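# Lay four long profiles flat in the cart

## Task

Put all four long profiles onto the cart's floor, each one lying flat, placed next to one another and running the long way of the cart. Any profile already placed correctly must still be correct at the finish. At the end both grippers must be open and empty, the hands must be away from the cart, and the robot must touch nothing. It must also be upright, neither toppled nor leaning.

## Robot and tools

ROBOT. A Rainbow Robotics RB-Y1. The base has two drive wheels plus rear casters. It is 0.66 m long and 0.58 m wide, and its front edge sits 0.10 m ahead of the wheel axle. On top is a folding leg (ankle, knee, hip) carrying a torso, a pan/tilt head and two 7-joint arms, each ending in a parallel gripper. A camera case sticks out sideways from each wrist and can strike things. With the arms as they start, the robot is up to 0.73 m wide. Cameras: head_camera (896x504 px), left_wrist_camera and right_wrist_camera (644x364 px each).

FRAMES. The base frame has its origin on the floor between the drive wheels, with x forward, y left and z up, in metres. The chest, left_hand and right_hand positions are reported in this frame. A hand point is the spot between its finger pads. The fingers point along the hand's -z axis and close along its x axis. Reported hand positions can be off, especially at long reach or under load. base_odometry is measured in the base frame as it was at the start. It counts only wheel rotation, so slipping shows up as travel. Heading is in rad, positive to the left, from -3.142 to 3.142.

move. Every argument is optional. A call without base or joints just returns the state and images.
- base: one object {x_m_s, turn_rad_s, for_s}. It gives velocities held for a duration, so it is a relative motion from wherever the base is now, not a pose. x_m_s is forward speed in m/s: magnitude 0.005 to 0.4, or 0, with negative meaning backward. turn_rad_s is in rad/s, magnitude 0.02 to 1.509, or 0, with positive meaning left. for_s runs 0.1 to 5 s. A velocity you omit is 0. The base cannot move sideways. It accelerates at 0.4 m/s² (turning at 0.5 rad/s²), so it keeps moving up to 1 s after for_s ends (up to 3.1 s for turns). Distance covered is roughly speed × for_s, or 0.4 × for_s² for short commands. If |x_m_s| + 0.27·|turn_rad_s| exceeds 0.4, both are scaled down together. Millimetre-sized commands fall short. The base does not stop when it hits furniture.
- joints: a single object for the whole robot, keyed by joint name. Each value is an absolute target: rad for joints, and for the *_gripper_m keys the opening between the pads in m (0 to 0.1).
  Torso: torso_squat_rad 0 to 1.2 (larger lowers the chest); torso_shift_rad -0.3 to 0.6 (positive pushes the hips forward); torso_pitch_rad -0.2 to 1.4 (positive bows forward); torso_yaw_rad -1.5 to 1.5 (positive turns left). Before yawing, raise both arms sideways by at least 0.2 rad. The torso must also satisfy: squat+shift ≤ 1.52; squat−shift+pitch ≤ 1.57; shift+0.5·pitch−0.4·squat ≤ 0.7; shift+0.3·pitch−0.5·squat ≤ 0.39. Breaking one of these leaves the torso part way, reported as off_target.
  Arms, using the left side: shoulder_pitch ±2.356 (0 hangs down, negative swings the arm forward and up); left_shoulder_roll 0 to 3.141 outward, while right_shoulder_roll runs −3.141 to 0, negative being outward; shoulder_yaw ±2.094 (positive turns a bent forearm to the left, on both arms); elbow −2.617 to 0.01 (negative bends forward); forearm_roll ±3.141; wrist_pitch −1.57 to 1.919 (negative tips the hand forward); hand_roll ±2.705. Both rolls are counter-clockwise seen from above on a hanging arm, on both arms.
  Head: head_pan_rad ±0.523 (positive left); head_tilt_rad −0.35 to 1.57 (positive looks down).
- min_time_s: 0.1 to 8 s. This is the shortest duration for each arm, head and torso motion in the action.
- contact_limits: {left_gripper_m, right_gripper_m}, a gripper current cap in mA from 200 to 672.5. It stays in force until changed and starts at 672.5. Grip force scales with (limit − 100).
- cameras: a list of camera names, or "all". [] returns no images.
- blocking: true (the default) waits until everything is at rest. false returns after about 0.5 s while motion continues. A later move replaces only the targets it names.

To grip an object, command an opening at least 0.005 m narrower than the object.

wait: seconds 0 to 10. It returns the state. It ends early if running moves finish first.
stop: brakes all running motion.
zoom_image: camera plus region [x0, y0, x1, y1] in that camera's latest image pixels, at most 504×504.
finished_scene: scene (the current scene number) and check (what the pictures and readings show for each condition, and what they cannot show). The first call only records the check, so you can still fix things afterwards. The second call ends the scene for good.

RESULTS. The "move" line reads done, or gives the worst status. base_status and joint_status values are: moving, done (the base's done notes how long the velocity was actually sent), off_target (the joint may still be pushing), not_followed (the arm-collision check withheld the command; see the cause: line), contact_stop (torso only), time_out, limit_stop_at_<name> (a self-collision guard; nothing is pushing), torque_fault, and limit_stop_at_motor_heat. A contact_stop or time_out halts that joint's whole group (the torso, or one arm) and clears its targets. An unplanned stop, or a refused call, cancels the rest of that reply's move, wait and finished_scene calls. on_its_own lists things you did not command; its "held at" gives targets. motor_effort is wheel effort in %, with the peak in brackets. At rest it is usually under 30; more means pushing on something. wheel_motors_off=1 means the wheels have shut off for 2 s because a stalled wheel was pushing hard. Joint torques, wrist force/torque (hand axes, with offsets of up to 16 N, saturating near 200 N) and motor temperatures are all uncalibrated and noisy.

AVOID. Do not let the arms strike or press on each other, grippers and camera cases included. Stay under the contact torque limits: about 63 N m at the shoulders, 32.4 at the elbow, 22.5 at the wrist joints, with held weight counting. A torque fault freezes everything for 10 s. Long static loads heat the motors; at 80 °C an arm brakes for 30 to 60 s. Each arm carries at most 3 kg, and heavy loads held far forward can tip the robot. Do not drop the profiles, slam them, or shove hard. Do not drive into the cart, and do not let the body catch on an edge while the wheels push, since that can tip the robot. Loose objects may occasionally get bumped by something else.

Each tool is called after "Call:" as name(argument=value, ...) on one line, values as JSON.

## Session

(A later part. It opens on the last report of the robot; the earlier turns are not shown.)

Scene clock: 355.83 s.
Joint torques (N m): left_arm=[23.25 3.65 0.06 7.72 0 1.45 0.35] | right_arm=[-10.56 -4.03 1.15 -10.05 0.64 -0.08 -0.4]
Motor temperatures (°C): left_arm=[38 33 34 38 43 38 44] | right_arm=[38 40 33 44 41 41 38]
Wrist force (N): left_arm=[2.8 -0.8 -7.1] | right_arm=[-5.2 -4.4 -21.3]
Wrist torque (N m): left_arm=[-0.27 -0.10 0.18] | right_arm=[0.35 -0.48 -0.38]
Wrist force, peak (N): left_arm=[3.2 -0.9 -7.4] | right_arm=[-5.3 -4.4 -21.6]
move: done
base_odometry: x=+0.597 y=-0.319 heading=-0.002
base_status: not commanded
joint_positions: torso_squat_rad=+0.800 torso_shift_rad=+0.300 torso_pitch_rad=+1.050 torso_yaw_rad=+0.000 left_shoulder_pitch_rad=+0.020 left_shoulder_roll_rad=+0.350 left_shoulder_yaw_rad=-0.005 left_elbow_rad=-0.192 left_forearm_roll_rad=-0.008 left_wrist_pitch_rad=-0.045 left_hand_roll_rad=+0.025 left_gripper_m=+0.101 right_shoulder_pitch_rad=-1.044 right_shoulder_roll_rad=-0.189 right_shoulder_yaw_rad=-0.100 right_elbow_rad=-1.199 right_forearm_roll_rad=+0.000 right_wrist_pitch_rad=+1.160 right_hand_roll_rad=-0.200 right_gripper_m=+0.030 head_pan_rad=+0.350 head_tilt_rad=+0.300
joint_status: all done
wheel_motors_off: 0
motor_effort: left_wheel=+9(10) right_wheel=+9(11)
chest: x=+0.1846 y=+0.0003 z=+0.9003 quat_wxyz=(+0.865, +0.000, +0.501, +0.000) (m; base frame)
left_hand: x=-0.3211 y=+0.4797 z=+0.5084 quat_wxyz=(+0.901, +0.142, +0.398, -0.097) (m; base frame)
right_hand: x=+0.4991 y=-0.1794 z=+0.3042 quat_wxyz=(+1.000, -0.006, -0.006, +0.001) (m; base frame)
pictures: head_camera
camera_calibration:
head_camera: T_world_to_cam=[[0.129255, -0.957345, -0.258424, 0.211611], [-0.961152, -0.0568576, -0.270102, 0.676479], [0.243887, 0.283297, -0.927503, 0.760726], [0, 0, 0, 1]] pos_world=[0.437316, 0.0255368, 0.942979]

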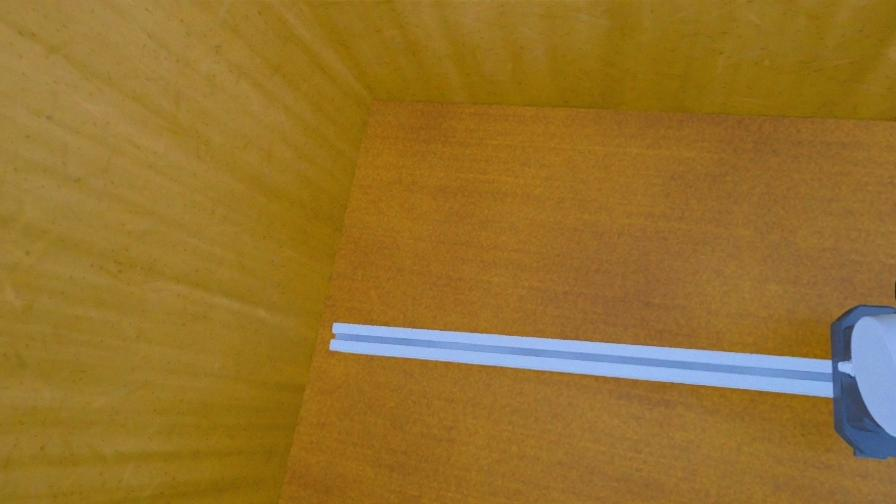

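Call:
move(joints={"right_shoulder_pitch_rad":-1.047,"right_shoulder_roll_rad":-0.157,"right_elbow_rad":-1.15,"right_wrist_pitch_rad":1.112,"right_hand_roll_rad":-0.24}, min_time_s=1, cameras=["head_camera"])

Call:
move(joints={"head_pan_rad":-0.5}, cameras=["head_camera"])

Scene clock: 365.80 s.
Joint torques (N m): left_arm=[23.34 4.29 0.02 7.73 -0.25 1.66 0.44] | right_arm=[4.77 22.46 7.46 11.72 -6.6 -5.49 -1.48]
Motor temperatures (°C): left_arm=[39 33 34 38 43 38 44] | right_arm=[38 40 33 43 41 41 38]
Wrist force (N): left_arm=[2.9 -0.7 -7.0] | right_arm=[-7.4 -34.5 101.1]
Wrist torque (N m): left_arm=[-0.27 -0.07 0.20] | right_arm=[-0.73 2.21 0.41]
Wrist force, peak (N): left_arm=[3.6 -1.0 -7.3] | right_arm=[-8.9 -45.6 109.9]
move: done
base_odometry: x=+0.597 y=-0.319 heading=-0.002
base_status: not commanded
joint_positions: torso_squat_rad=+0.800 torso_shift_rad=+0.298 torso_pitch_rad=+1.046 torso_yaw_rad=-0.001 left_shoulder_pitch_rad=+0.020 left_shoulder_roll_rad=+0.350 left_shoulder_yaw_rad=-0.005 left_elbow_rad=-0.192 left_forearm_roll_rad=-0.008 left_wrist_pitch_rad=-0.045 left_hand_roll_rad=+0.025 left_gripper_m=+0.101 right_shoulder_pitch_rad=-1.050 right_shoulder_roll_rad=-0.163 right_shoulder_yaw_rad=-0.102 right_elbow_rad=-1.155 right_forearm_roll_rad=+0.002 right_wrist_pitch_rad=+1.113 right_hand_roll_rad=-0.240 right_gripper_m=+0.030 head_pan_rad=+0.350 head_tilt_rad=+0.300
joint_status: all done
wheel_motors_off: 0
motor_effort: left_wheel=+1(10) right_wheel=+16(16)
chest: x=+0.1832 y=+0.0004 z=+0.9015 quat_wxyz=(+0.866, -0.001, +0.500, -0.001) (m; base frame)
left_hand: x=-0.3206 y=+0.4796 z=+0.5067 quat_wxyz=(+0.902, +0.141, +0.396, -0.098) (m; base frame)
right_hand: x=+0.4933 y=-0.1649 z=+0.2978 quat_wxyz=(+1.000, +0.006, -0.008, -0.020) (m; base frame)
pictures: head_camera
camera_calibration:
head_camera: T_world_to_cam=[[0.129613, -0.957826, -0.256456, 0.21041], [-0.960093, -0.0565845, -0.273899, 0.678645], [0.247836, 0.281722, -0.926936, 0.760842], [0, 0, 0, 1]] pos_world=[0.435726, 0.0255912, 0.945093]

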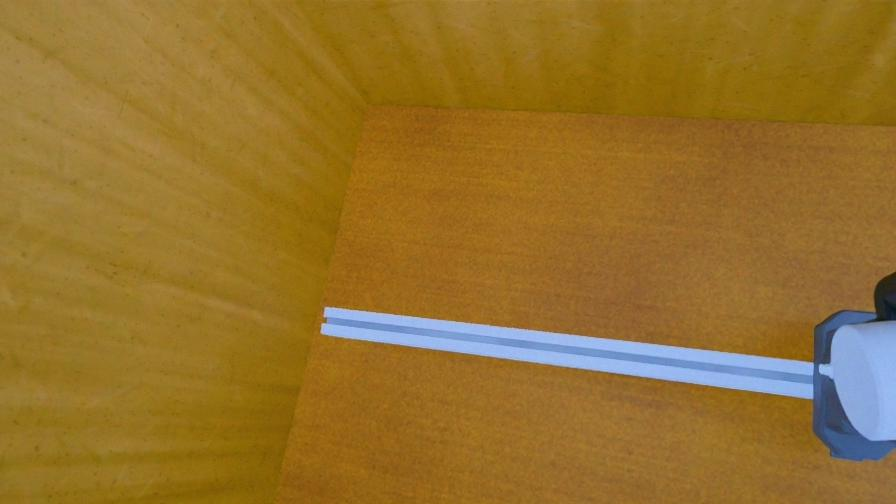

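Scene clock: 367.03 s.
Joint torques (N m): left_arm=[23.14 3.49 -0.04 7.76 -0.15 1.7 0.33] | right_arm=[4.7 22.38 6.96 11.57 -6.6 -5.6 -1.42]
Motor temperatures (°C): left_arm=[39 33 34 38 43 38 44] | right_arm=[38 40 33 43 42 41 38]
Wrist force (N): left_arm=[2.7 -0.6 -6.8] | right_arm=[-7.4 -35.2 102.2]
Wrist torque (N m): left_arm=[-0.28 -0.09 0.17] | right_arm=[-0.65 2.18 0.46]
Wrist force, peak (N): left_arm=[3.2 -0.9 -7.3] | right_arm=[-6.8 -35.0 103.0]
move: done
base_odometry: x=+0.597 y=-0.319 heading=-0.002
base_status: not commanded
joint_positions: torso_squat_rad=+0.800 torso_shift_rad=+0.298 torso_pitch_rad=+1.046 torso_yaw_rad=-0.001 left_shoulder_pitch_rad=+0.020 left_shoulder_roll_rad=+0.350 left_shoulder_yaw_rad=-0.005 left_elbow_rad=-0.192 left_forearm_roll_rad=-0.008 left_wrist_pitch_rad=-0.045 left_hand_roll_rad=+0.025 left_gripper_m=+0.101 right_shoulder_pitch_rad=-1.050 right_shoulder_roll_rad=-0.163 right_shoulder_yaw_rad=-0.102 right_elbow_rad=-1.155 right_forearm_roll_rad=+0.002 right_wrist_pitch_rad=+1.113 right_hand_roll_rad=-0.240 right_gripper_m=+0.030 head_pan_rad=-0.500 head_tilt_rad=+0.300
joint_status: all done
wheel_motors_off: 0
motor_effort: left_wheel=+2(2) right_wheel=+17(18)
chest: x=+0.1832 y=+0.0004 z=+0.9015 quat_wxyz=(+0.866, -0.001, +0.500, -0.001) (m; base frame)
left_hand: x=-0.3206 y=+0.4796 z=+0.5067 quat_wxyz=(+0.902, +0.141, +0.396, -0.098) (m; base frame)
right_hand: x=+0.4933 y=-0.1649 z=+0.2978 quat_wxyz=(+1.000, +0.006, -0.008, -0.020) (m; base frame)
pictures: head_camera
camera_calibration:
head_camera: T_world_to_cam=[[-0.279662, -0.847769, 0.45064, -0.334115], [-0.939723, 0.145516, -0.309427, 0.705964], [0.196748, -0.510012, -0.837364, 0.692026], [0, 0, 0, 1]] pos_world=[0.433817, -0.0330397, 0.948487]

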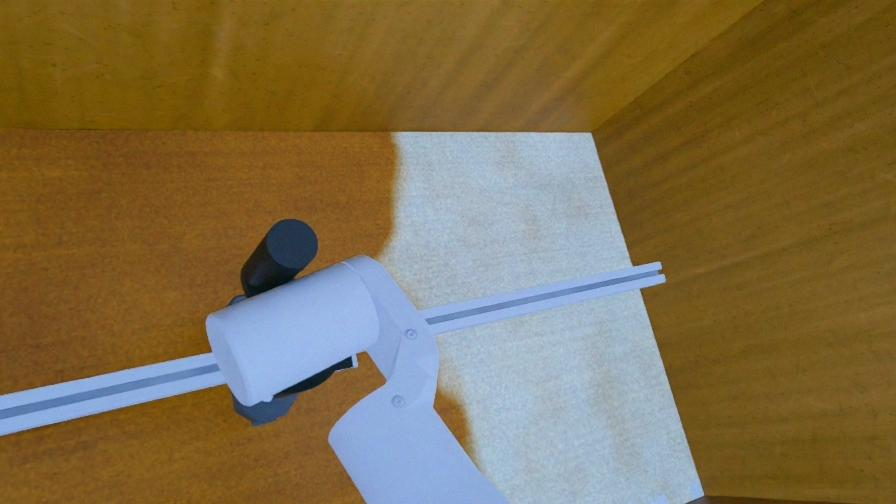

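Call:
move(joints={"right_shoulder_pitch_rad":-1.045,"right_shoulder_roll_rad":-0.16,"right_elbow_rad":-1.185,"right_wrist_pitch_rad":1.145}, cameras=[])

Call:
move(joints={"right_gripper_m":0.033}, cameras=["head_camera","right_wrist_camera"])

Scene clock: 373.07 s.
Joint torques (N m): left_arm=[24.09 4.21 0.04 8 -0.19 1.61 0.04] | right_arm=[-6.83 2.71 1.74 -7.07 -0.12 -0.52 -0.41]
Motor temperatures (°C): left_arm=[39 33 34 38 43 38 44] | right_arm=[37 41 33 43 43 41 38]
Wrist force (N): left_arm=[3.1 -0.6 -7.0] | right_arm=[-4.3 -7.1 -8.8]
Wrist torque (N m): left_arm=[-0.32 -0.05 0.17] | right_arm=[0.03 -0.25 -0.28]
Wrist force, peak (N): left_arm=[3.5 -0.8 -7.3] | right_arm=[-7.1 -35.2 103.2]
move: done
base_odometry: x=+0.597 y=-0.319 heading=-0.002
base_status: not commanded
joint_positions: torso_squat_rad=+0.800 torso_shift_rad=+0.300 torso_pitch_rad=+1.050 torso_yaw_rad=+0.000 left_shoulder_pitch_rad=+0.020 left_shoulder_roll_rad=+0.350 left_shoulder_yaw_rad=-0.005 left_elbow_rad=-0.192 left_forearm_roll_rad=-0.008 left_wrist_pitch_rad=-0.045 left_hand_roll_rad=+0.025 left_gripper_m=+0.101 right_shoulder_pitch_rad=-1.045 right_shoulder_roll_rad=-0.161 right_shoulder_yaw_rad=-0.100 right_elbow_rad=-1.185 right_forearm_roll_rad=+0.000 right_wrist_pitch_rad=+1.145 right_hand_roll_rad=-0.240 right_gripper_m=+0.030 head_pan_rad=-0.500 head_tilt_rad=+0.300
joint_status: all done
wheel_motors_off: 0
motor_effort: left_wheel=+5(6) right_wheel=+8(16)
chest: x=+0.1843 y=+0.0003 z=+0.9005 quat_wxyz=(+0.865, +0.000, +0.501, +0.000) (m; base frame)
left_hand: x=-0.3210 y=+0.4797 z=+0.5080 quat_wxyz=(+0.901, +0.142, +0.397, -0.097) (m; base frame)
right_hand: x=+0.4929 y=-0.1627 z=+0.3010 quat_wxyz=(+1.000, +0.007, -0.003, -0.020) (m; base frame)
pictures: none
No camera images: "cameras" was empty.

Scene clock: 373.53 s.
Joint torques (N m): left_arm=[22.63 3.64 -0.09 8.05 0.05 1.46 0.13] | right_arm=[-6.44 1.35 1.36 -7.19 0.06 -0.3 -0.63]
Motor temperatures (°C): left_arm=[39 33 34 38 43 38 44] | right_arm=[37 41 33 43 43 41 38]
Wrist force (N): left_arm=[3.0 -0.9 -7.1] | right_arm=[-5.2 -5.5 -8.0]
Wrist torque (N m): left_arm=[-0.26 -0.07 0.18] | right_arm=[-0.02 -0.36 -0.35]
Wrist force, peak (N): left_arm=[3.4 -0.7 -7.4] | right_arm=[-3.8 -8.2 -6.9]
move: done
base_odometry: x=+0.597 y=-0.319 heading=-0.002
base_status: not commanded
joint_positions: torso_squat_rad=+0.800 torso_shift_rad=+0.300 torso_pitch_rad=+1.050 torso_yaw_rad=+0.000 left_shoulder_pitch_rad=+0.020 left_shoulder_roll_rad=+0.350 left_shoulder_yaw_rad=-0.005 left_elbow_rad=-0.192 left_forearm_roll_rad=-0.008 left_wrist_pitch_rad=-0.045 left_hand_roll_rad=+0.025 left_gripper_m=+0.101 right_shoulder_pitch_rad=-1.045 right_shoulder_roll_rad=-0.161 right_shoulder_yaw_rad=-0.100 right_elbow_rad=-1.185 right_forearm_roll_rad=+0.000 right_wrist_pitch_rad=+1.145 right_hand_roll_rad=-0.240 right_gripper_m=+0.033 head_pan_rad=-0.500 head_tilt_rad=+0.300
joint_status: all done
wheel_motors_off: 0
motor_effort: left_wheel=+4(5) right_wheel=+6(8)
chest: x=+0.1844 y=+0.0003 z=+0.9005 quat_wxyz=(+0.865, +0.000, +0.501, +0.000) (m; base frame)
left_hand: x=-0.3210 y=+0.4797 z=+0.5080 quat_wxyz=(+0.901, +0.142, +0.397, -0.097) (m; base frame)
right_hand: x=+0.4928 y=-0.1623 z=+0.3010 quat_wxyz=(+1.000, +0.007, -0.003, -0.020) (m; base frame)
pictures: head_camera, right_wrist_camera
camera_calibration:
head_camera: T_world_to_cam=[[-0.277616, -0.848502, 0.450526, -0.3337], [-0.940839, 0.145283, -0.306129, 0.704026], [0.194297, -0.508859, -0.838636, 0.692536], [0, 0, 0, 1]] pos_world=[0.435177, -0.0330251, 0.94665]
right_wrist_camera: T_world_to_cam=[[-0.998268, 0.0577457, -0.0112408, 0.506378], [0.0459734, 0.884961, 0.46339, 0.0117405], [0.0367065, 0.46207, -0.886083, 0.39772], [0, 0, 0, 1]] pos_world=[0.490363, -0.223406, 0.352665]

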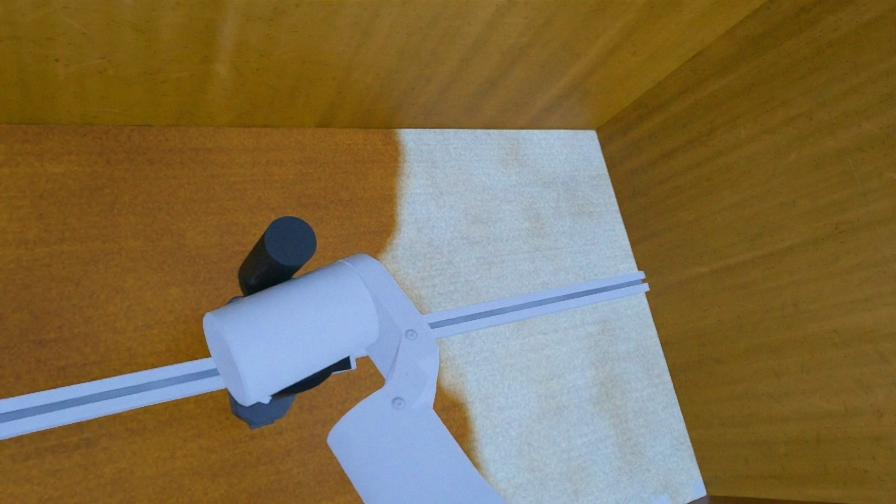

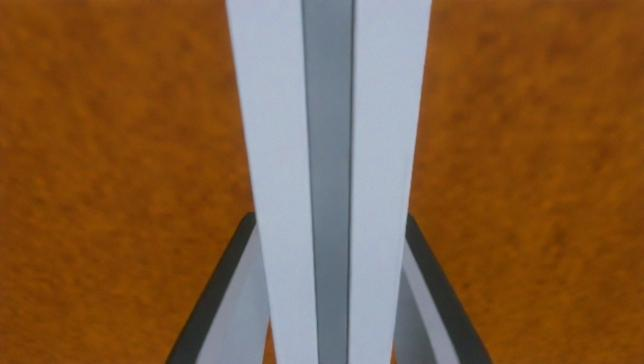

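Call:
move(joints={"right_gripper_m":0.06}, cameras=[])

Call:
move(joints={"right_shoulder_pitch_rad":-1.03,"right_shoulder_roll_rad":-0.15,"right_elbow_rad":-1.54,"right_wrist_pitch_rad":1.45}, cameras=["right_wrist_camera"])

Call:
move(joints={"right_shoulder_pitch_rad":-0.603,"right_elbow_rad":-2.094,"right_wrist_pitch_rad":1.85,"torso_squat_rad":0.4,"torso_shift_rad":0.2,"torso_pitch_rad":0.7,"head_tilt_rad":0.4,"head_pan_rad":0.1}, cameras=["head_camera"])

Scene clock: 388.73 s.
Joint torques (N m): left_arm=[23.41 3.72 0.64 8.17 -0.2 1.73 0.42] | right_arm=[-6.12 1.66 1.85 -6.2 -0.09 0.45 -0.57]
Motor temperatures (°C): left_arm=[39 33 34 38 43 38 44] | right_arm=[37 40 33 43 42 41 37]
Wrist force (N): left_arm=[3.0 -0.4 -6.9] | right_arm=[-1.8 -4.7 -4.6]
Wrist torque (N m): left_arm=[-0.32 -0.04 0.19] | right_arm=[0.03 -0.30 -0.34]
Wrist force, peak (N): left_arm=[3.3 -0.6 -7.4] | right_arm=[-5.1 -5.7 -7.5]
move: done
base_odometry: x=+0.597 y=-0.319 heading=-0.002
base_status: not commanded
joint_positions: torso_squat_rad=+0.800 torso_shift_rad=+0.300 torso_pitch_rad=+1.050 torso_yaw_rad=+0.000 left_shoulder_pitch_rad=+0.020 left_shoulder_roll_rad=+0.350 left_shoulder_yaw_rad=-0.005 left_elbow_rad=-0.192 left_forearm_roll_rad=-0.008 left_wrist_pitch_rad=-0.045 left_hand_roll_rad=+0.025 left_gripper_m=+0.101 right_shoulder_pitch_rad=-1.046 right_shoulder_roll_rad=-0.161 right_shoulder_yaw_rad=-0.100 right_elbow_rad=-1.186 right_forearm_roll_rad=+0.000 right_wrist_pitch_rad=+1.145 right_hand_roll_rad=-0.240 right_gripper_m=+0.060 head_pan_rad=-0.500 head_tilt_rad=+0.300
joint_status: all done
wheel_motors_off: 0
motor_effort: left_wheel=+5(5) right_wheel=+6(8)
chest: x=+0.1844 y=+0.0003 z=+0.9005 quat_wxyz=(+0.865, +0.000, +0.501, +0.000) (m; base frame)
left_hand: x=-0.3210 y=+0.4797 z=+0.5080 quat_wxyz=(+0.901, +0.142, +0.397, -0.097) (m; base frame)
right_hand: x=+0.4931 y=-0.1623 z=+0.3011 quat_wxyz=(+1.000, +0.008, -0.003, -0.020) (m; base frame)
pictures: none
No camera images: "cameras" was empty.

Scene clock: 389.70 s.
Joint torques (N m): left_arm=[23.91 3.67 -0.08 7.87 -0.15 1.77 0.32] | right_arm=[-8.67 0.58 0.6 -9.2 0.33 -0.56 -0.55]
Motor temperatures (°C): left_arm=[39 33 34 38 43 38 44] | right_arm=[37 40 33 43 42 41 37]
Wrist force (N): left_arm=[3.1 -0.7 -6.9] | right_arm=[-5.3 -4.5 -11.8]
Wrist torque (N m): left_arm=[-0.27 -0.05 0.16] | right_arm=[0.06 -0.50 -0.36]
Wrist force, peak (N): left_arm=[3.3 -0.8 -7.4] | right_arm=[-5.5 -4.7 -12.7]
move: done
base_odometry: x=+0.597 y=-0.319 heading=-0.002
base_status: not commanded
joint_positions: torso_squat_rad=+0.800 torso_shift_rad=+0.300 torso_pitch_rad=+1.050 torso_yaw_rad=+0.000 left_shoulder_pitch_rad=+0.020 left_shoulder_roll_rad=+0.350 left_shoulder_yaw_rad=-0.005 left_elbow_rad=-0.192 left_forearm_roll_rad=-0.008 left_wrist_pitch_rad=-0.045 left_hand_roll_rad=+0.025 left_gripper_m=+0.101 right_shoulder_pitch_rad=-1.030 right_shoulder_roll_rad=-0.150 right_shoulder_yaw_rad=-0.100 right_elbow_rad=-1.540 right_forearm_roll_rad=+0.000 right_wrist_pitch_rad=+1.450 right_hand_roll_rad=-0.240 right_gripper_m=+0.060 head_pan_rad=-0.500 head_tilt_rad=+0.300
joint_status: all done
wheel_motors_off: 0
motor_effort: left_wheel=+6(6) right_wheel=+6(8)
chest: x=+0.1844 y=+0.0003 z=+0.9004 quat_wxyz=(+0.865, +0.000, +0.501, +0.000) (m; base frame)
left_hand: x=-0.3211 y=+0.4797 z=+0.5081 quat_wxyz=(+0.901, +0.142, +0.397, -0.097) (m; base frame)
right_hand: x=+0.5262 y=-0.1525 z=+0.3819 quat_wxyz=(+0.999, +0.015, -0.018, -0.022) (m; base frame)
pictures: right_wrist_camera
camera_calibration:
right_wrist_camera: T_world_to_cam=[[-0.997229, 0.0617557, -0.0414744, 0.55171], [0.0344588, 0.877583, 0.478185, -0.0367151], [0.0659279, 0.475431, -0.877279, 0.446941], [0, 0, 0, 1]] pos_world=[0.521981, -0.21434, 0.432531]

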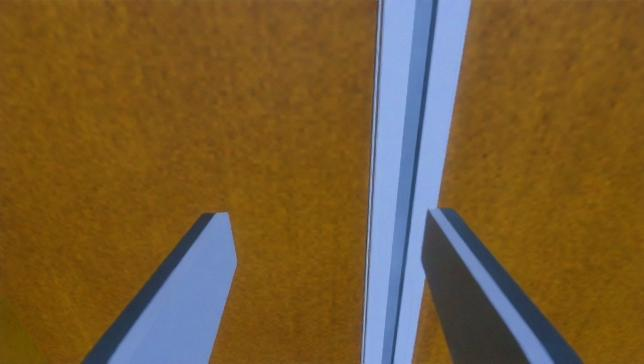

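Scene clock: 391.93 s.
Joint torques (N m): left_arm=[17.37 6.51 0.28 5.51 -0.17 1.04 0.26] | right_arm=[-8.01 -1.38 -0.34 -9.49 0.42 -0.39 -0.58]
Motor temperatures (°C): left_arm=[39 33 34 38 43 38 44] | right_arm=[37 40 33 43 42 41 37]
Wrist force (N): left_arm=[1.7 -1.2 -7.9] | right_arm=[-5.8 -3.8 -12.2]
Wrist torque (N m): left_arm=[-0.28 -0.10 0.17] | right_arm=[-0.04 -0.51 -0.34]
Wrist force, peak (N): left_arm=[2.1 -1.0 -8.3] | right_arm=[-5.1 -4.6 -13.1]
move: done
base_odometry: x=+0.597 y=-0.319 heading=-0.002
base_status: not commanded
joint_positions: torso_squat_rad=+0.400 torso_shift_rad=+0.200 torso_pitch_rad=+0.700 torso_yaw_rad=+0.000 left_shoulder_pitch_rad=+0.020 left_shoulder_roll_rad=+0.350 left_shoulder_yaw_rad=-0.005 left_elbow_rad=-0.192 left_forearm_roll_rad=-0.008 left_wrist_pitch_rad=-0.045 left_hand_roll_rad=+0.025 left_gripper_m=+0.101 right_shoulder_pitch_rad=-0.603 right_shoulder_roll_rad=-0.150 right_shoulder_yaw_rad=-0.100 right_elbow_rad=-2.094 right_forearm_roll_rad=+0.000 right_wrist_pitch_rad=+1.850 right_hand_roll_rad=-0.240 right_gripper_m=+0.060 head_pan_rad=+0.100 head_tilt_rad=+0.400
joint_status: all done
wheel_motors_off: 0
motor_effort: left_wheel=+3(6) right_wheel=-1(5)
chest: x=+0.0994 y=+0.0004 z=+1.1491 quat_wxyz=(+0.939, +0.000, +0.343, +0.000) (m; base frame)
left_hand: x=-0.2411 y=+0.4797 z=+0.6073 quat_wxyz=(+0.957, +0.156, +0.235, -0.071) (m; base frame)
right_hand: x=+0.4286 y=-0.2250 z=+0.7782 quat_wxyz=(+0.995, -0.028, -0.070, -0.064) (m; base frame)
pictures: head_camera
camera_calibration:
head_camera: T_world_to_cam=[[0.0247916, -0.999096, -0.0345265, 0.0444075], [-0.868501, -0.00442189, -0.495667, 0.908036], [0.495066, 0.0422746, -0.867826, 0.937508], [0, 0, 0, 1]] pos_world=[0.3234, 0.00874979, 1.26521]

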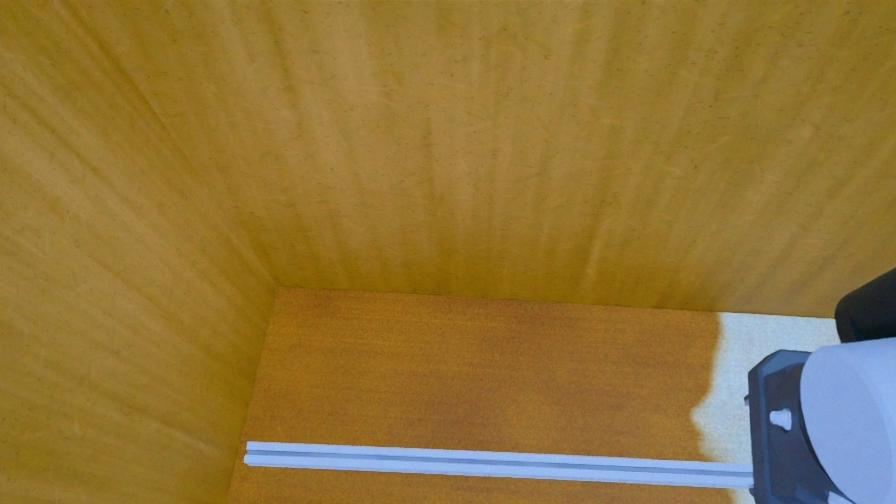

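Call:
move(base={"x_m_s":-0.4,"for_s":1.333}, cameras=[])

Call:
move(base={"turn_rad_s":0.8,"for_s":1.967}, joints={"torso_squat_rad":1.03,"torso_shift_rad":0.0,"torso_pitch_rad":0.2,"right_shoulder_pitch_rad":-0.283,"right_shoulder_roll_rad":0.0,"right_shoulder_yaw_rad":-0.155,"right_elbow_rad":-0.901,"right_wrist_pitch_rad":-0.5,"right_hand_roll_rad":1.571,"head_pan_rad":0.0,"head_tilt_rad":0.6}, cameras=[])

Call:
move(base={"x_m_s":0.4,"for_s":3.2}, cameras=[])

Call:
move(base={"turn_rad_s":-0.8,"for_s":1.967}, cameras=["head_camera","right_wrist_camera"])

Scene clock: 407.83 s.
Joint torques (N m): left_arm=[15.91 5.75 -0.27 5.26 -0.05 1.21 0.05] | right_arm=[-8.11 -1.77 -0.5 -9.67 0.49 -0.25 -0.4]
Motor temperatures (°C): left_arm=[39 33 34 38 43 38 44] | right_arm=[37 40 33 42 41 41 37]
Wrist force (N): left_arm=[1.5 -0.7 -8.0] | right_arm=[-6.0 -3.8 -12.3]
Wrist torque (N m): left_arm=[-0.34 -0.11 0.17] | right_arm=[-0.02 -0.54 -0.34]
Wrist force, peak (N): left_arm=[1.7 -1.0 -8.5] | right_arm=[-5.9 -4.0 -12.5]
move: done
base_odometry: x=+0.063 y=-0.319 heading=-0.001
base_status: done (sent for 1.33 of 1.33 s)
joint_positions: torso_squat_rad=+0.400 torso_shift_rad=+0.200 torso_pitch_rad=+0.700 torso_yaw_rad=+0.000 left_shoulder_pitch_rad=+0.020 left_shoulder_roll_rad=+0.350 left_shoulder_yaw_rad=-0.005 left_elbow_rad=-0.192 left_forearm_roll_rad=-0.008 left_wrist_pitch_rad=-0.045 left_hand_roll_rad=+0.025 left_gripper_m=+0.101 right_shoulder_pitch_rad=-0.603 right_shoulder_roll_rad=-0.150 right_shoulder_yaw_rad=-0.100 right_elbow_rad=-2.094 right_forearm_roll_rad=+0.000 right_wrist_pitch_rad=+1.850 right_hand_roll_rad=-0.240 right_gripper_m=+0.060 head_pan_rad=+0.100 head_tilt_rad=+0.400
joint_status: not commanded
wheel_motors_off: 0
motor_effort: left_wheel=+7(33) right_wheel=-5(28)
chest: x=+0.0994 y=+0.0004 z=+1.1490 quat_wxyz=(+0.939, +0.000, +0.343, +0.000) (m; base frame)
left_hand: x=-0.2412 y=+0.4797 z=+0.6073 quat_wxyz=(+0.957, +0.156, +0.235, -0.071) (m; base frame)
right_hand: x=+0.4286 y=-0.2250 z=+0.7782 quat_wxyz=(+0.995, -0.028, -0.070, -0.064) (m; base frame)
pictures: none
No camera images: "cameras" was empty.

Scene clock: 411.73 s.
Joint torques (N m): left_arm=[4.59 8.47 0.73 1.08 -0.35 0.12 0.1] | right_arm=[-10.34 -1.09 0.11 -9.31 0.3 -2.06 -0.64]
Motor temperatures (°C): left_arm=[38 33 34 38 43 38 44] | right_arm=[37 40 33 42 41 41 37]
Wrist force (N): left_arm=[-1.5 -1.8 -8.4] | right_arm=[-4.5 2.0 -6.4]
Wrist torque (N m): left_arm=[-0.20 -0.32 0.19] | right_arm=[-0.40 -0.42 -0.39]
Wrist force, peak (N): left_arm=[-2.0 -2.1 -8.9] | right_arm=[-6.5 -3.9 -12.5]
move: done
base_odometry: x=+0.063 y=-0.319 heading=+1.572
base_status: done (sent for 1.97 of 1.97 s)
joint_positions: torso_squat_rad=+1.030 torso_shift_rad=+0.000 torso_pitch_rad=+0.200 torso_yaw_rad=+0.000 left_shoulder_pitch_rad=+0.020 left_shoulder_roll_rad=+0.350 left_shoulder_yaw_rad=-0.005 left_elbow_rad=-0.192 left_forearm_roll_rad=-0.008 left_wrist_pitch_rad=-0.045 left_hand_roll_rad=+0.025 left_gripper_m=+0.101 right_shoulder_pitch_rad=-0.283 right_shoulder_roll_rad=+0.000 right_shoulder_yaw_rad=-0.155 right_elbow_rad=-0.901 right_forearm_roll_rad=+0.000 right_wrist_pitch_rad=-0.500 right_hand_roll_rad=+1.571 right_gripper_m=+0.060 head_pan_rad=+0.000 head_tilt_rad=+0.600
joint_status: all done
wheel_motors_off: 0
motor_effort: left_wheel=+3(40) right_wheel=+15(43)
chest: x=-0.1666 y=+0.0003 z=+0.9441 quat_wxyz=(+0.995, +0.000, +0.100, +0.000) (m; base frame)
left_hand: x=-0.2058 y=+0.4796 z=+0.3054 quat_wxyz=(+0.985, +0.169, -0.009, -0.030) (m; base frame)
right_hand: x=+0.3200 y=-0.2397 z=+0.5542 quat_wxyz=(+0.544, -0.483, -0.463, +0.506) (m; base frame)
pictures: none
No camera images: "cameras" was empty.

Scene clock: 416.53 s.
Joint torques (N m): left_arm=[5.17 8.35 0.06 1.14 -0.2 0.03 0.14] | right_arm=[-9.64 -0.84 0.65 -9.27 0.14 -1.89 -0.48]
Motor temperatures (°C): left_arm=[38 33 34 37 43 38 44] | right_arm=[37 40 33 42 41 41 37]
Wrist force (N): left_arm=[-1.0 -1.7 -8.4] | right_arm=[-4.5 1.9 -6.3]
Wrist torque (N m): left_arm=[-0.20 -0.27 0.22] | right_arm=[-0.38 -0.42 -0.37]
Wrist force, peak (N): left_arm=[-1.9 -2.2 -8.9] | right_arm=[-4.6 2.0 -7.0]
move: done
base_odometry: x=+0.061 y=+0.962 heading=+1.573
base_status: done (sent for 3.2 of 3.2 s)
joint_positions: torso_squat_rad=+1.030 torso_shift_rad=+0.000 torso_pitch_rad=+0.200 torso_yaw_rad=+0.000 left_shoulder_pitch_rad=+0.020 left_shoulder_roll_rad=+0.350 left_shoulder_yaw_rad=-0.005 left_elbow_rad=-0.192 left_forearm_roll_rad=-0.008 left_wrist_pitch_rad=-0.045 left_hand_roll_rad=+0.025 left_gripper_m=+0.101 right_shoulder_pitch_rad=-0.283 right_shoulder_roll_rad=+0.000 right_shoulder_yaw_rad=-0.155 right_elbow_rad=-0.901 right_forearm_roll_rad=+0.000 right_wrist_pitch_rad=-0.500 right_hand_roll_rad=+1.571 right_gripper_m=+0.060 head_pan_rad=+0.000 head_tilt_rad=+0.600
joint_status: not commanded
wheel_motors_off: 0
motor_effort: left_wheel=+9(45) right_wheel=-8(51)
chest: x=-0.1665 y=+0.0003 z=+0.9441 quat_wxyz=(+0.995, +0.000, +0.100, +0.000) (m; base frame)
left_hand: x=-0.2057 y=+0.4796 z=+0.3054 quat_wxyz=(+0.985, +0.169, -0.009, -0.030) (m; base frame)
right_hand: x=+0.3201 y=-0.2397 z=+0.5541 quat_wxyz=(+0.544, -0.483, -0.463, +0.506) (m; base frame)
pictures: none
No camera images: "cameras" was empty.

Scene clock: 420.43 s.
Joint torques (N m): left_arm=[4.31 8.36 0.39 1.08 0.1 0.09 0.05] | right_arm=[-9.26 -0.94 0.24 -9.27 0.23 -2.15 -0.58]
Motor temperatures (°C): left_arm=[38 33 34 37 43 38 44] | right_arm=[37 40 33 42 41 41 37]
Wrist force (N): left_arm=[-1.9 -2.0 -8.5] | right_arm=[-4.3 2.0 -6.5]
Wrist torque (N m): left_arm=[-0.16 -0.38 0.18] | right_arm=[-0.38 -0.42 -0.38]
Wrist force, peak (N): left_arm=[-1.6 -1.9 -9.0] | right_arm=[-5.0 1.8 -6.8]
move: done
base_odometry: x=+0.061 y=+0.961 heading=-0.001
base_status: done (sent for 1.97 of 1.97 s)
joint_positions: torso_squat_rad=+1.030 torso_shift_rad=+0.000 torso_pitch_rad=+0.200 torso_yaw_rad=+0.000 left_shoulder_pitch_rad=+0.020 left_shoulder_roll_rad=+0.350 left_shoulder_yaw_rad=-0.005 left_elbow_rad=-0.192 left_forearm_roll_rad=-0.008 left_wrist_pitch_rad=-0.045 left_hand_roll_rad=+0.025 left_gripper_m=+0.101 right_shoulder_pitch_rad=-0.283 right_shoulder_roll_rad=+0.000 right_shoulder_yaw_rad=-0.155 right_elbow_rad=-0.901 right_forearm_roll_rad=+0.000 right_wrist_pitch_rad=-0.500 right_hand_roll_rad=+1.571 right_gripper_m=+0.060 head_pan_rad=+0.000 head_tilt_rad=+0.600
joint_status: not commanded
wheel_motors_off: 0
motor_effort: left_wheel=+15(41) right_wheel=+4(47)
chest: x=-0.1665 y=+0.0003 z=+0.9441 quat_wxyz=(+0.995, +0.000, +0.100, +0.000) (m; base frame)
left_hand: x=-0.2058 y=+0.4796 z=+0.3054 quat_wxyz=(+0.985, +0.169, -0.009, -0.030) (m; base frame)
right_hand: x=+0.3201 y=-0.2397 z=+0.5541 quat_wxyz=(+0.544, -0.483, -0.463, +0.506) (m; base frame)
pictures: head_camera, right_wrist_camera
camera_calibration:
head_camera: T_world_to_cam=[[-0.0582033, -0.998217, 0.0132725, -0.0152158], [-0.682039, 0.0300523, -0.730698, 0.814978], [0.728996, -0.0515815, -0.682572, 0.793204], [0, 0, 0, 1]] pos_world=[-0.0232815, 0.00123397, 1.13712]
right_wrist_camera: T_world_to_cam=[[-0.0533491, -0.998, -0.0339095, -0.201679], [-0.538749, 0.0573578, -0.840512, 0.682174], [0.840776, -0.0265718, -0.540731, 0.0982169], [0, 0, 0, 1]] pos_world=[0.274182, -0.237793, 0.619645]

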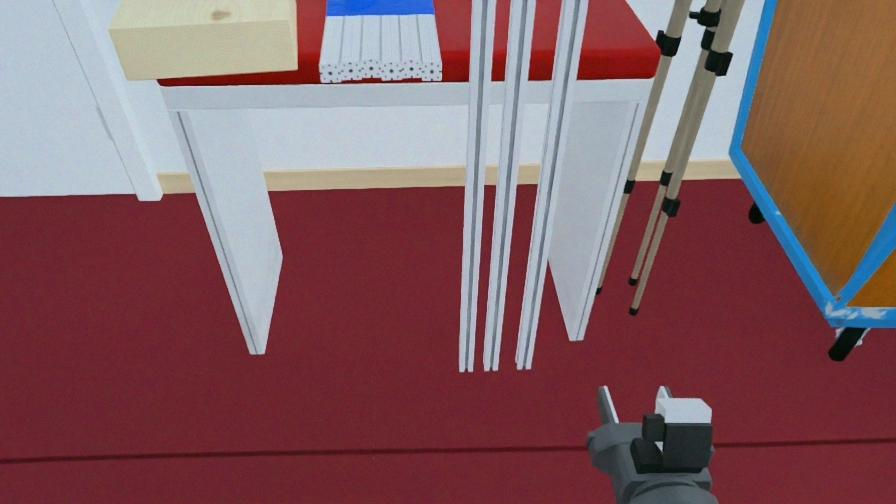

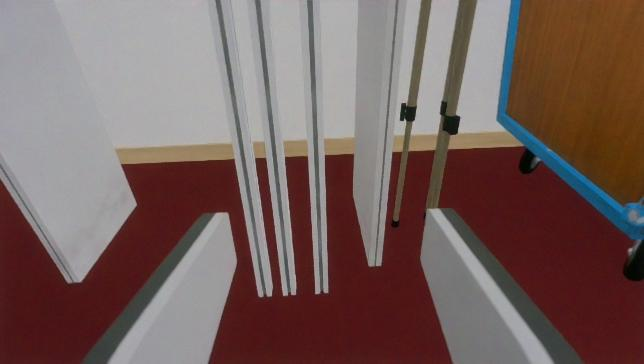

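Call:
move(base={"x_m_s":0.3,"for_s":1.467})

Scene clock: 439.50 s.
Joint torques (N m): left_arm=[4.42 8.29 0.3 1.78 0.01 -0.09 0.3] | right_arm=[-9.92 -0.72 0.29 -9.51 0.22 -2.08 -0.55]
Motor temperatures (°C): left_arm=[36 33 34 37 43 38 44] | right_arm=[37 40 33 42 41 41 37]
Wrist force (N): left_arm=[-1.6 -2.2 -8.5] | right_arm=[-4.4 1.7 -6.5]
Wrist torque (N m): left_arm=[-0.15 -0.37 0.20] | right_arm=[-0.38 -0.42 -0.38]
Wrist force, peak (N): left_arm=[-1.6 -1.9 -9.1] | right_arm=[-4.6 2.0 -6.9]
move: done
base_odometry: x=+0.501 y=+0.961 heading=-0.001
base_status: done (sent for 1.47 of 1.47 s)
joint_positions: torso_squat_rad=+1.030 torso_shift_rad=+0.000 torso_pitch_rad=+0.200 torso_yaw_rad=+0.000 left_shoulder_pitch_rad=+0.020 left_shoulder_roll_rad=+0.350 left_shoulder_yaw_rad=-0.005 left_elbow_rad=-0.192 left_forearm_roll_rad=-0.008 left_wrist_pitch_rad=-0.045 left_hand_roll_rad=+0.025 left_gripper_m=+0.101 right_shoulder_pitch_rad=-0.283 right_shoulder_roll_rad=+0.000 right_shoulder_yaw_rad=-0.155 right_elbow_rad=-0.901 right_forearm_roll_rad=+0.000 right_wrist_pitch_rad=-0.500 right_hand_roll_rad=+1.571 right_gripper_m=+0.060 head_pan_rad=+0.000 head_tilt_rad=+0.600
joint_status: not commanded
wheel_motors_off: 0
motor_effort: left_wheel=-9(48) right_wheel=+8(45)
chest: x=-0.1665 y=+0.0003 z=+0.9441 quat_wxyz=(+0.995, +0.000, +0.100, +0.000) (m; base frame)
left_hand: x=-0.2057 y=+0.4796 z=+0.3054 quat_wxyz=(+0.985, +0.169, -0.009, -0.030) (m; base frame)
right_hand: x=+0.3201 y=-0.2397 z=+0.5541 quat_wxyz=(+0.544, -0.483, -0.463, +0.506) (m; base frame)
pictures: head_camera, left_wrist_camera, right_wrist_camera
camera_calibration:
head_camera: T_world_to_cam=[[-0.058203, -0.998217, 0.0132743, -0.0152167], [-0.682062, 0.0300524, -0.730677, 0.814963], [0.728975, -0.0515815, -0.682594, 0.793212], [0, 0, 0, 1]] pos_world=[-0.0232624, 0.00123391, 1.13712]
left_wrist_camera: T_world_to_cam=[[0.997392, -0.0542579, 0.0475904, 0.215997], [-0.0610356, -0.986026, 0.155005, 0.44497], [0.0385151, -0.157505, -0.986767, 0.463659], [0, 0, 0, 1]] pos_world=[-0.206133, 0.523501, 0.378272]
right_wrist_camera: T_world_to_cam=[[-0.0533394, -0.998, -0.0339114, -0.201675], [-0.538746, 0.0573541, -0.840514, 0.682182], [0.840778, -0.0265628, -0.540728, 0.0982042], [0, 0, 0, 1]] pos_world=[0.274197, -0.237789, 0.619646]

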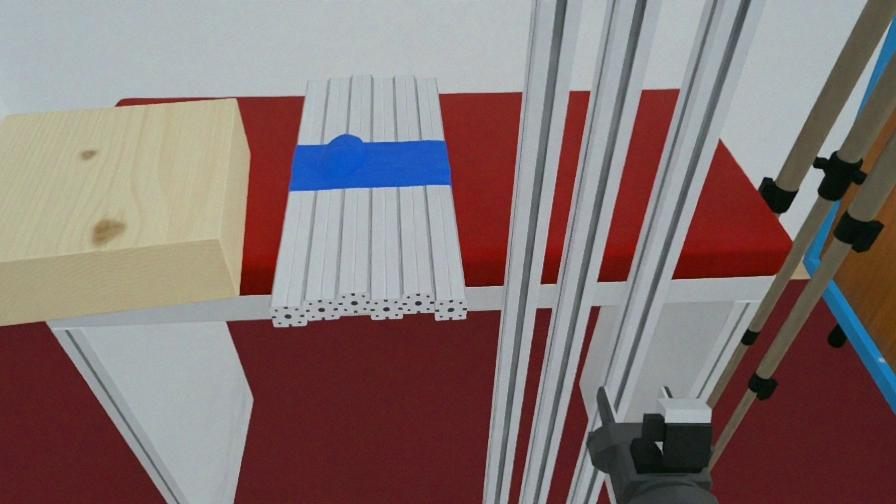

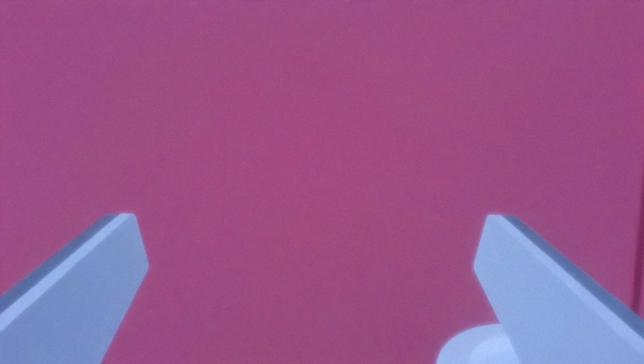

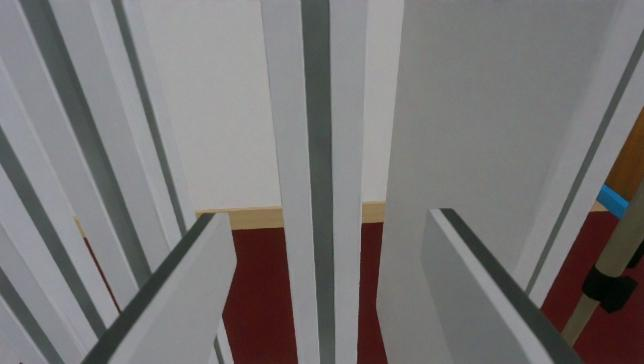

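Call:
move(base={"x_m_s":0.1,"for_s":0.6}, cameras=["right_wrist_camera"])

Call:
move(joints={"right_gripper_m":0.02}, cameras=["right_wrist_camera"])

Scene clock: 446.17 s.
Joint torques (N m): left_arm=[4.05 8.19 0.3 1.4 -0.03 0.02 0.33] | right_arm=[-10.35 -1.11 0.37 -9.21 0.19 -2.18 -0.56]
Motor temperatures (°C): left_arm=[36 33 34 36 43 38 44] | right_arm=[37 40 33 42 41 41 37]
Wrist force (N): left_arm=[-1.4 -1.9 -8.3] | right_arm=[-4.6 1.9 -6.1]
Wrist torque (N m): left_arm=[-0.19 -0.31 0.20] | right_arm=[-0.37 -0.43 -0.38]
Wrist force, peak (N): left_arm=[-1.4 -1.9 -9.1] | right_arm=[-4.5 1.9 -7.0]
move: done
base_odometry: x=+0.561 y=+0.961 heading=-0.002
base_status: done (sent for 0.6 of 0.6 s)
joint_positions: torso_squat_rad=+1.030 torso_shift_rad=+0.000 torso_pitch_rad=+0.200 torso_yaw_rad=+0.000 left_shoulder_pitch_rad=+0.020 left_shoulder_roll_rad=+0.350 left_shoulder_yaw_rad=-0.005 left_elbow_rad=-0.192 left_forearm_roll_rad=-0.008 left_wrist_pitch_rad=-0.045 left_hand_roll_rad=+0.025 left_gripper_m=+0.101 right_shoulder_pitch_rad=-0.283 right_shoulder_roll_rad=+0.000 right_shoulder_yaw_rad=-0.155 right_elbow_rad=-0.901 right_forearm_roll_rad=+0.000 right_wrist_pitch_rad=-0.500 right_hand_roll_rad=+1.571 right_gripper_m=+0.060 head_pan_rad=+0.000 head_tilt_rad=+0.600
joint_status: not commanded
wheel_motors_off: 0
motor_effort: left_wheel=-11(23) right_wheel=+10(40)
chest: x=-0.1665 y=+0.0003 z=+0.9441 quat_wxyz=(+0.995, +0.000, +0.100, +0.000) (m; base frame)
left_hand: x=-0.2057 y=+0.4796 z=+0.3054 quat_wxyz=(+0.985, +0.169, -0.009, -0.030) (m; base frame)
right_hand: x=+0.3201 y=-0.2397 z=+0.5541 quat_wxyz=(+0.544, -0.483, -0.463, +0.506) (m; base frame)
pictures: right_wrist_camera
camera_calibration:
right_wrist_camera: T_world_to_cam=[[-0.0533546, -0.998, -0.0339067, -0.201682], [-0.538767, 0.057359, -0.8405, 0.68216], [0.840764, -0.0265768, -0.54075, 0.0982288], [0, 0, 0, 1]] pos_world=[0.274177, -0.237796, 0.619634]

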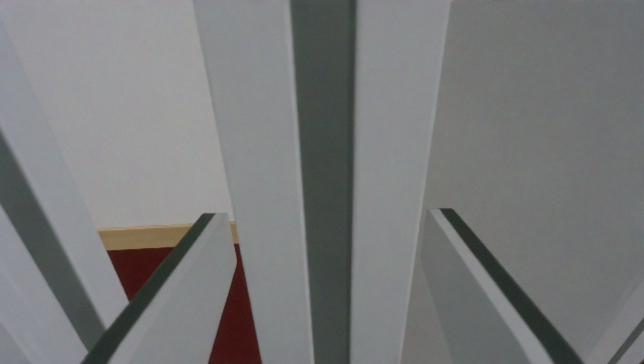

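Scene clock: 447.10 s.
Joint torques (N m): left_arm=[5.16 8.06 0.84 1.2 0.03 0.01 0.08] | right_arm=[-10.39 -0.79 0.34 -9.41 0.27 -2.2 -0.62]
Motor temperatures (°C): left_arm=[36 33 34 36 43 38 44] | right_arm=[37 40 33 42 41 41 37]
Wrist force (N): left_arm=[-1.4 -2.0 -8.5] | right_arm=[-4.5 1.6 -6.2]
Wrist torque (N m): left_arm=[-0.17 -0.33 0.21] | right_arm=[-0.38 -0.45 -0.58]
Wrist force, peak (N): left_arm=[-1.5 -2.2 -8.9] | right_arm=[-5.0 2.7 -6.2]
move: off_target
base_odometry: x=+0.561 y=+0.961 heading=-0.002
base_status: not commanded
joint_positions: torso_squat_rad=+1.030 torso_shift_rad=+0.000 torso_pitch_rad=+0.200 torso_yaw_rad=+0.000 left_shoulder_pitch_rad=+0.020 left_shoulder_roll_rad=+0.350 left_shoulder_yaw_rad=-0.005 left_elbow_rad=-0.192 left_forearm_roll_rad=-0.008 left_wrist_pitch_rad=-0.045 left_hand_roll_rad=+0.025 left_gripper_m=+0.101 right_shoulder_pitch_rad=-0.283 right_shoulder_roll_rad=+0.000 right_shoulder_yaw_rad=-0.155 right_elbow_rad=-0.901 right_forearm_roll_rad=+0.000 right_wrist_pitch_rad=-0.500 right_hand_roll_rad=+1.571 right_gripper_m=+0.030 head_pan_rad=+0.000 head_tilt_rad=+0.600
joint_status: right_gripper_m off_target (ended at +0.030, target +0.020)
wheel_motors_off: 0
motor_effort: left_wheel=-10(11) right_wheel=+9(11)
chest: x=-0.1665 y=+0.0003 z=+0.9441 quat_wxyz=(+0.995, +0.000, +0.100, +0.000) (m; base frame)
left_hand: x=-0.2057 y=+0.4796 z=+0.3054 quat_wxyz=(+0.985, +0.169, -0.009, -0.030) (m; base frame)
right_hand: x=+0.3201 y=-0.2397 z=+0.5541 quat_wxyz=(+0.544, -0.483, -0.463, +0.506) (m; base frame)
pictures: right_wrist_camera
camera_calibration:
right_wrist_camera: T_world_to_cam=[[-0.053372, -0.997997, -0.0339684, -0.201646], [-0.538782, 0.0574209, -0.840486, 0.682161], [0.840753, -0.0265568, -0.540767, 0.0982486], [0, 0, 0, 1]] pos_world=[0.274171, -0.237803, 0.619627]

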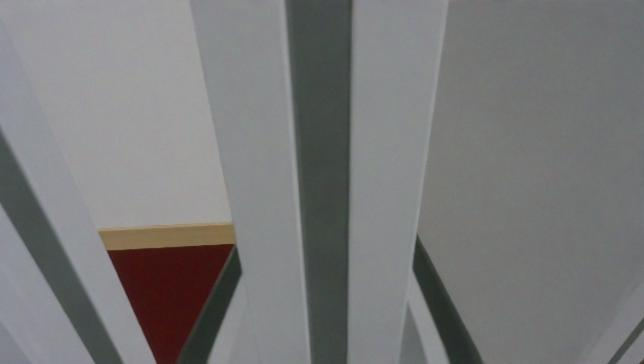

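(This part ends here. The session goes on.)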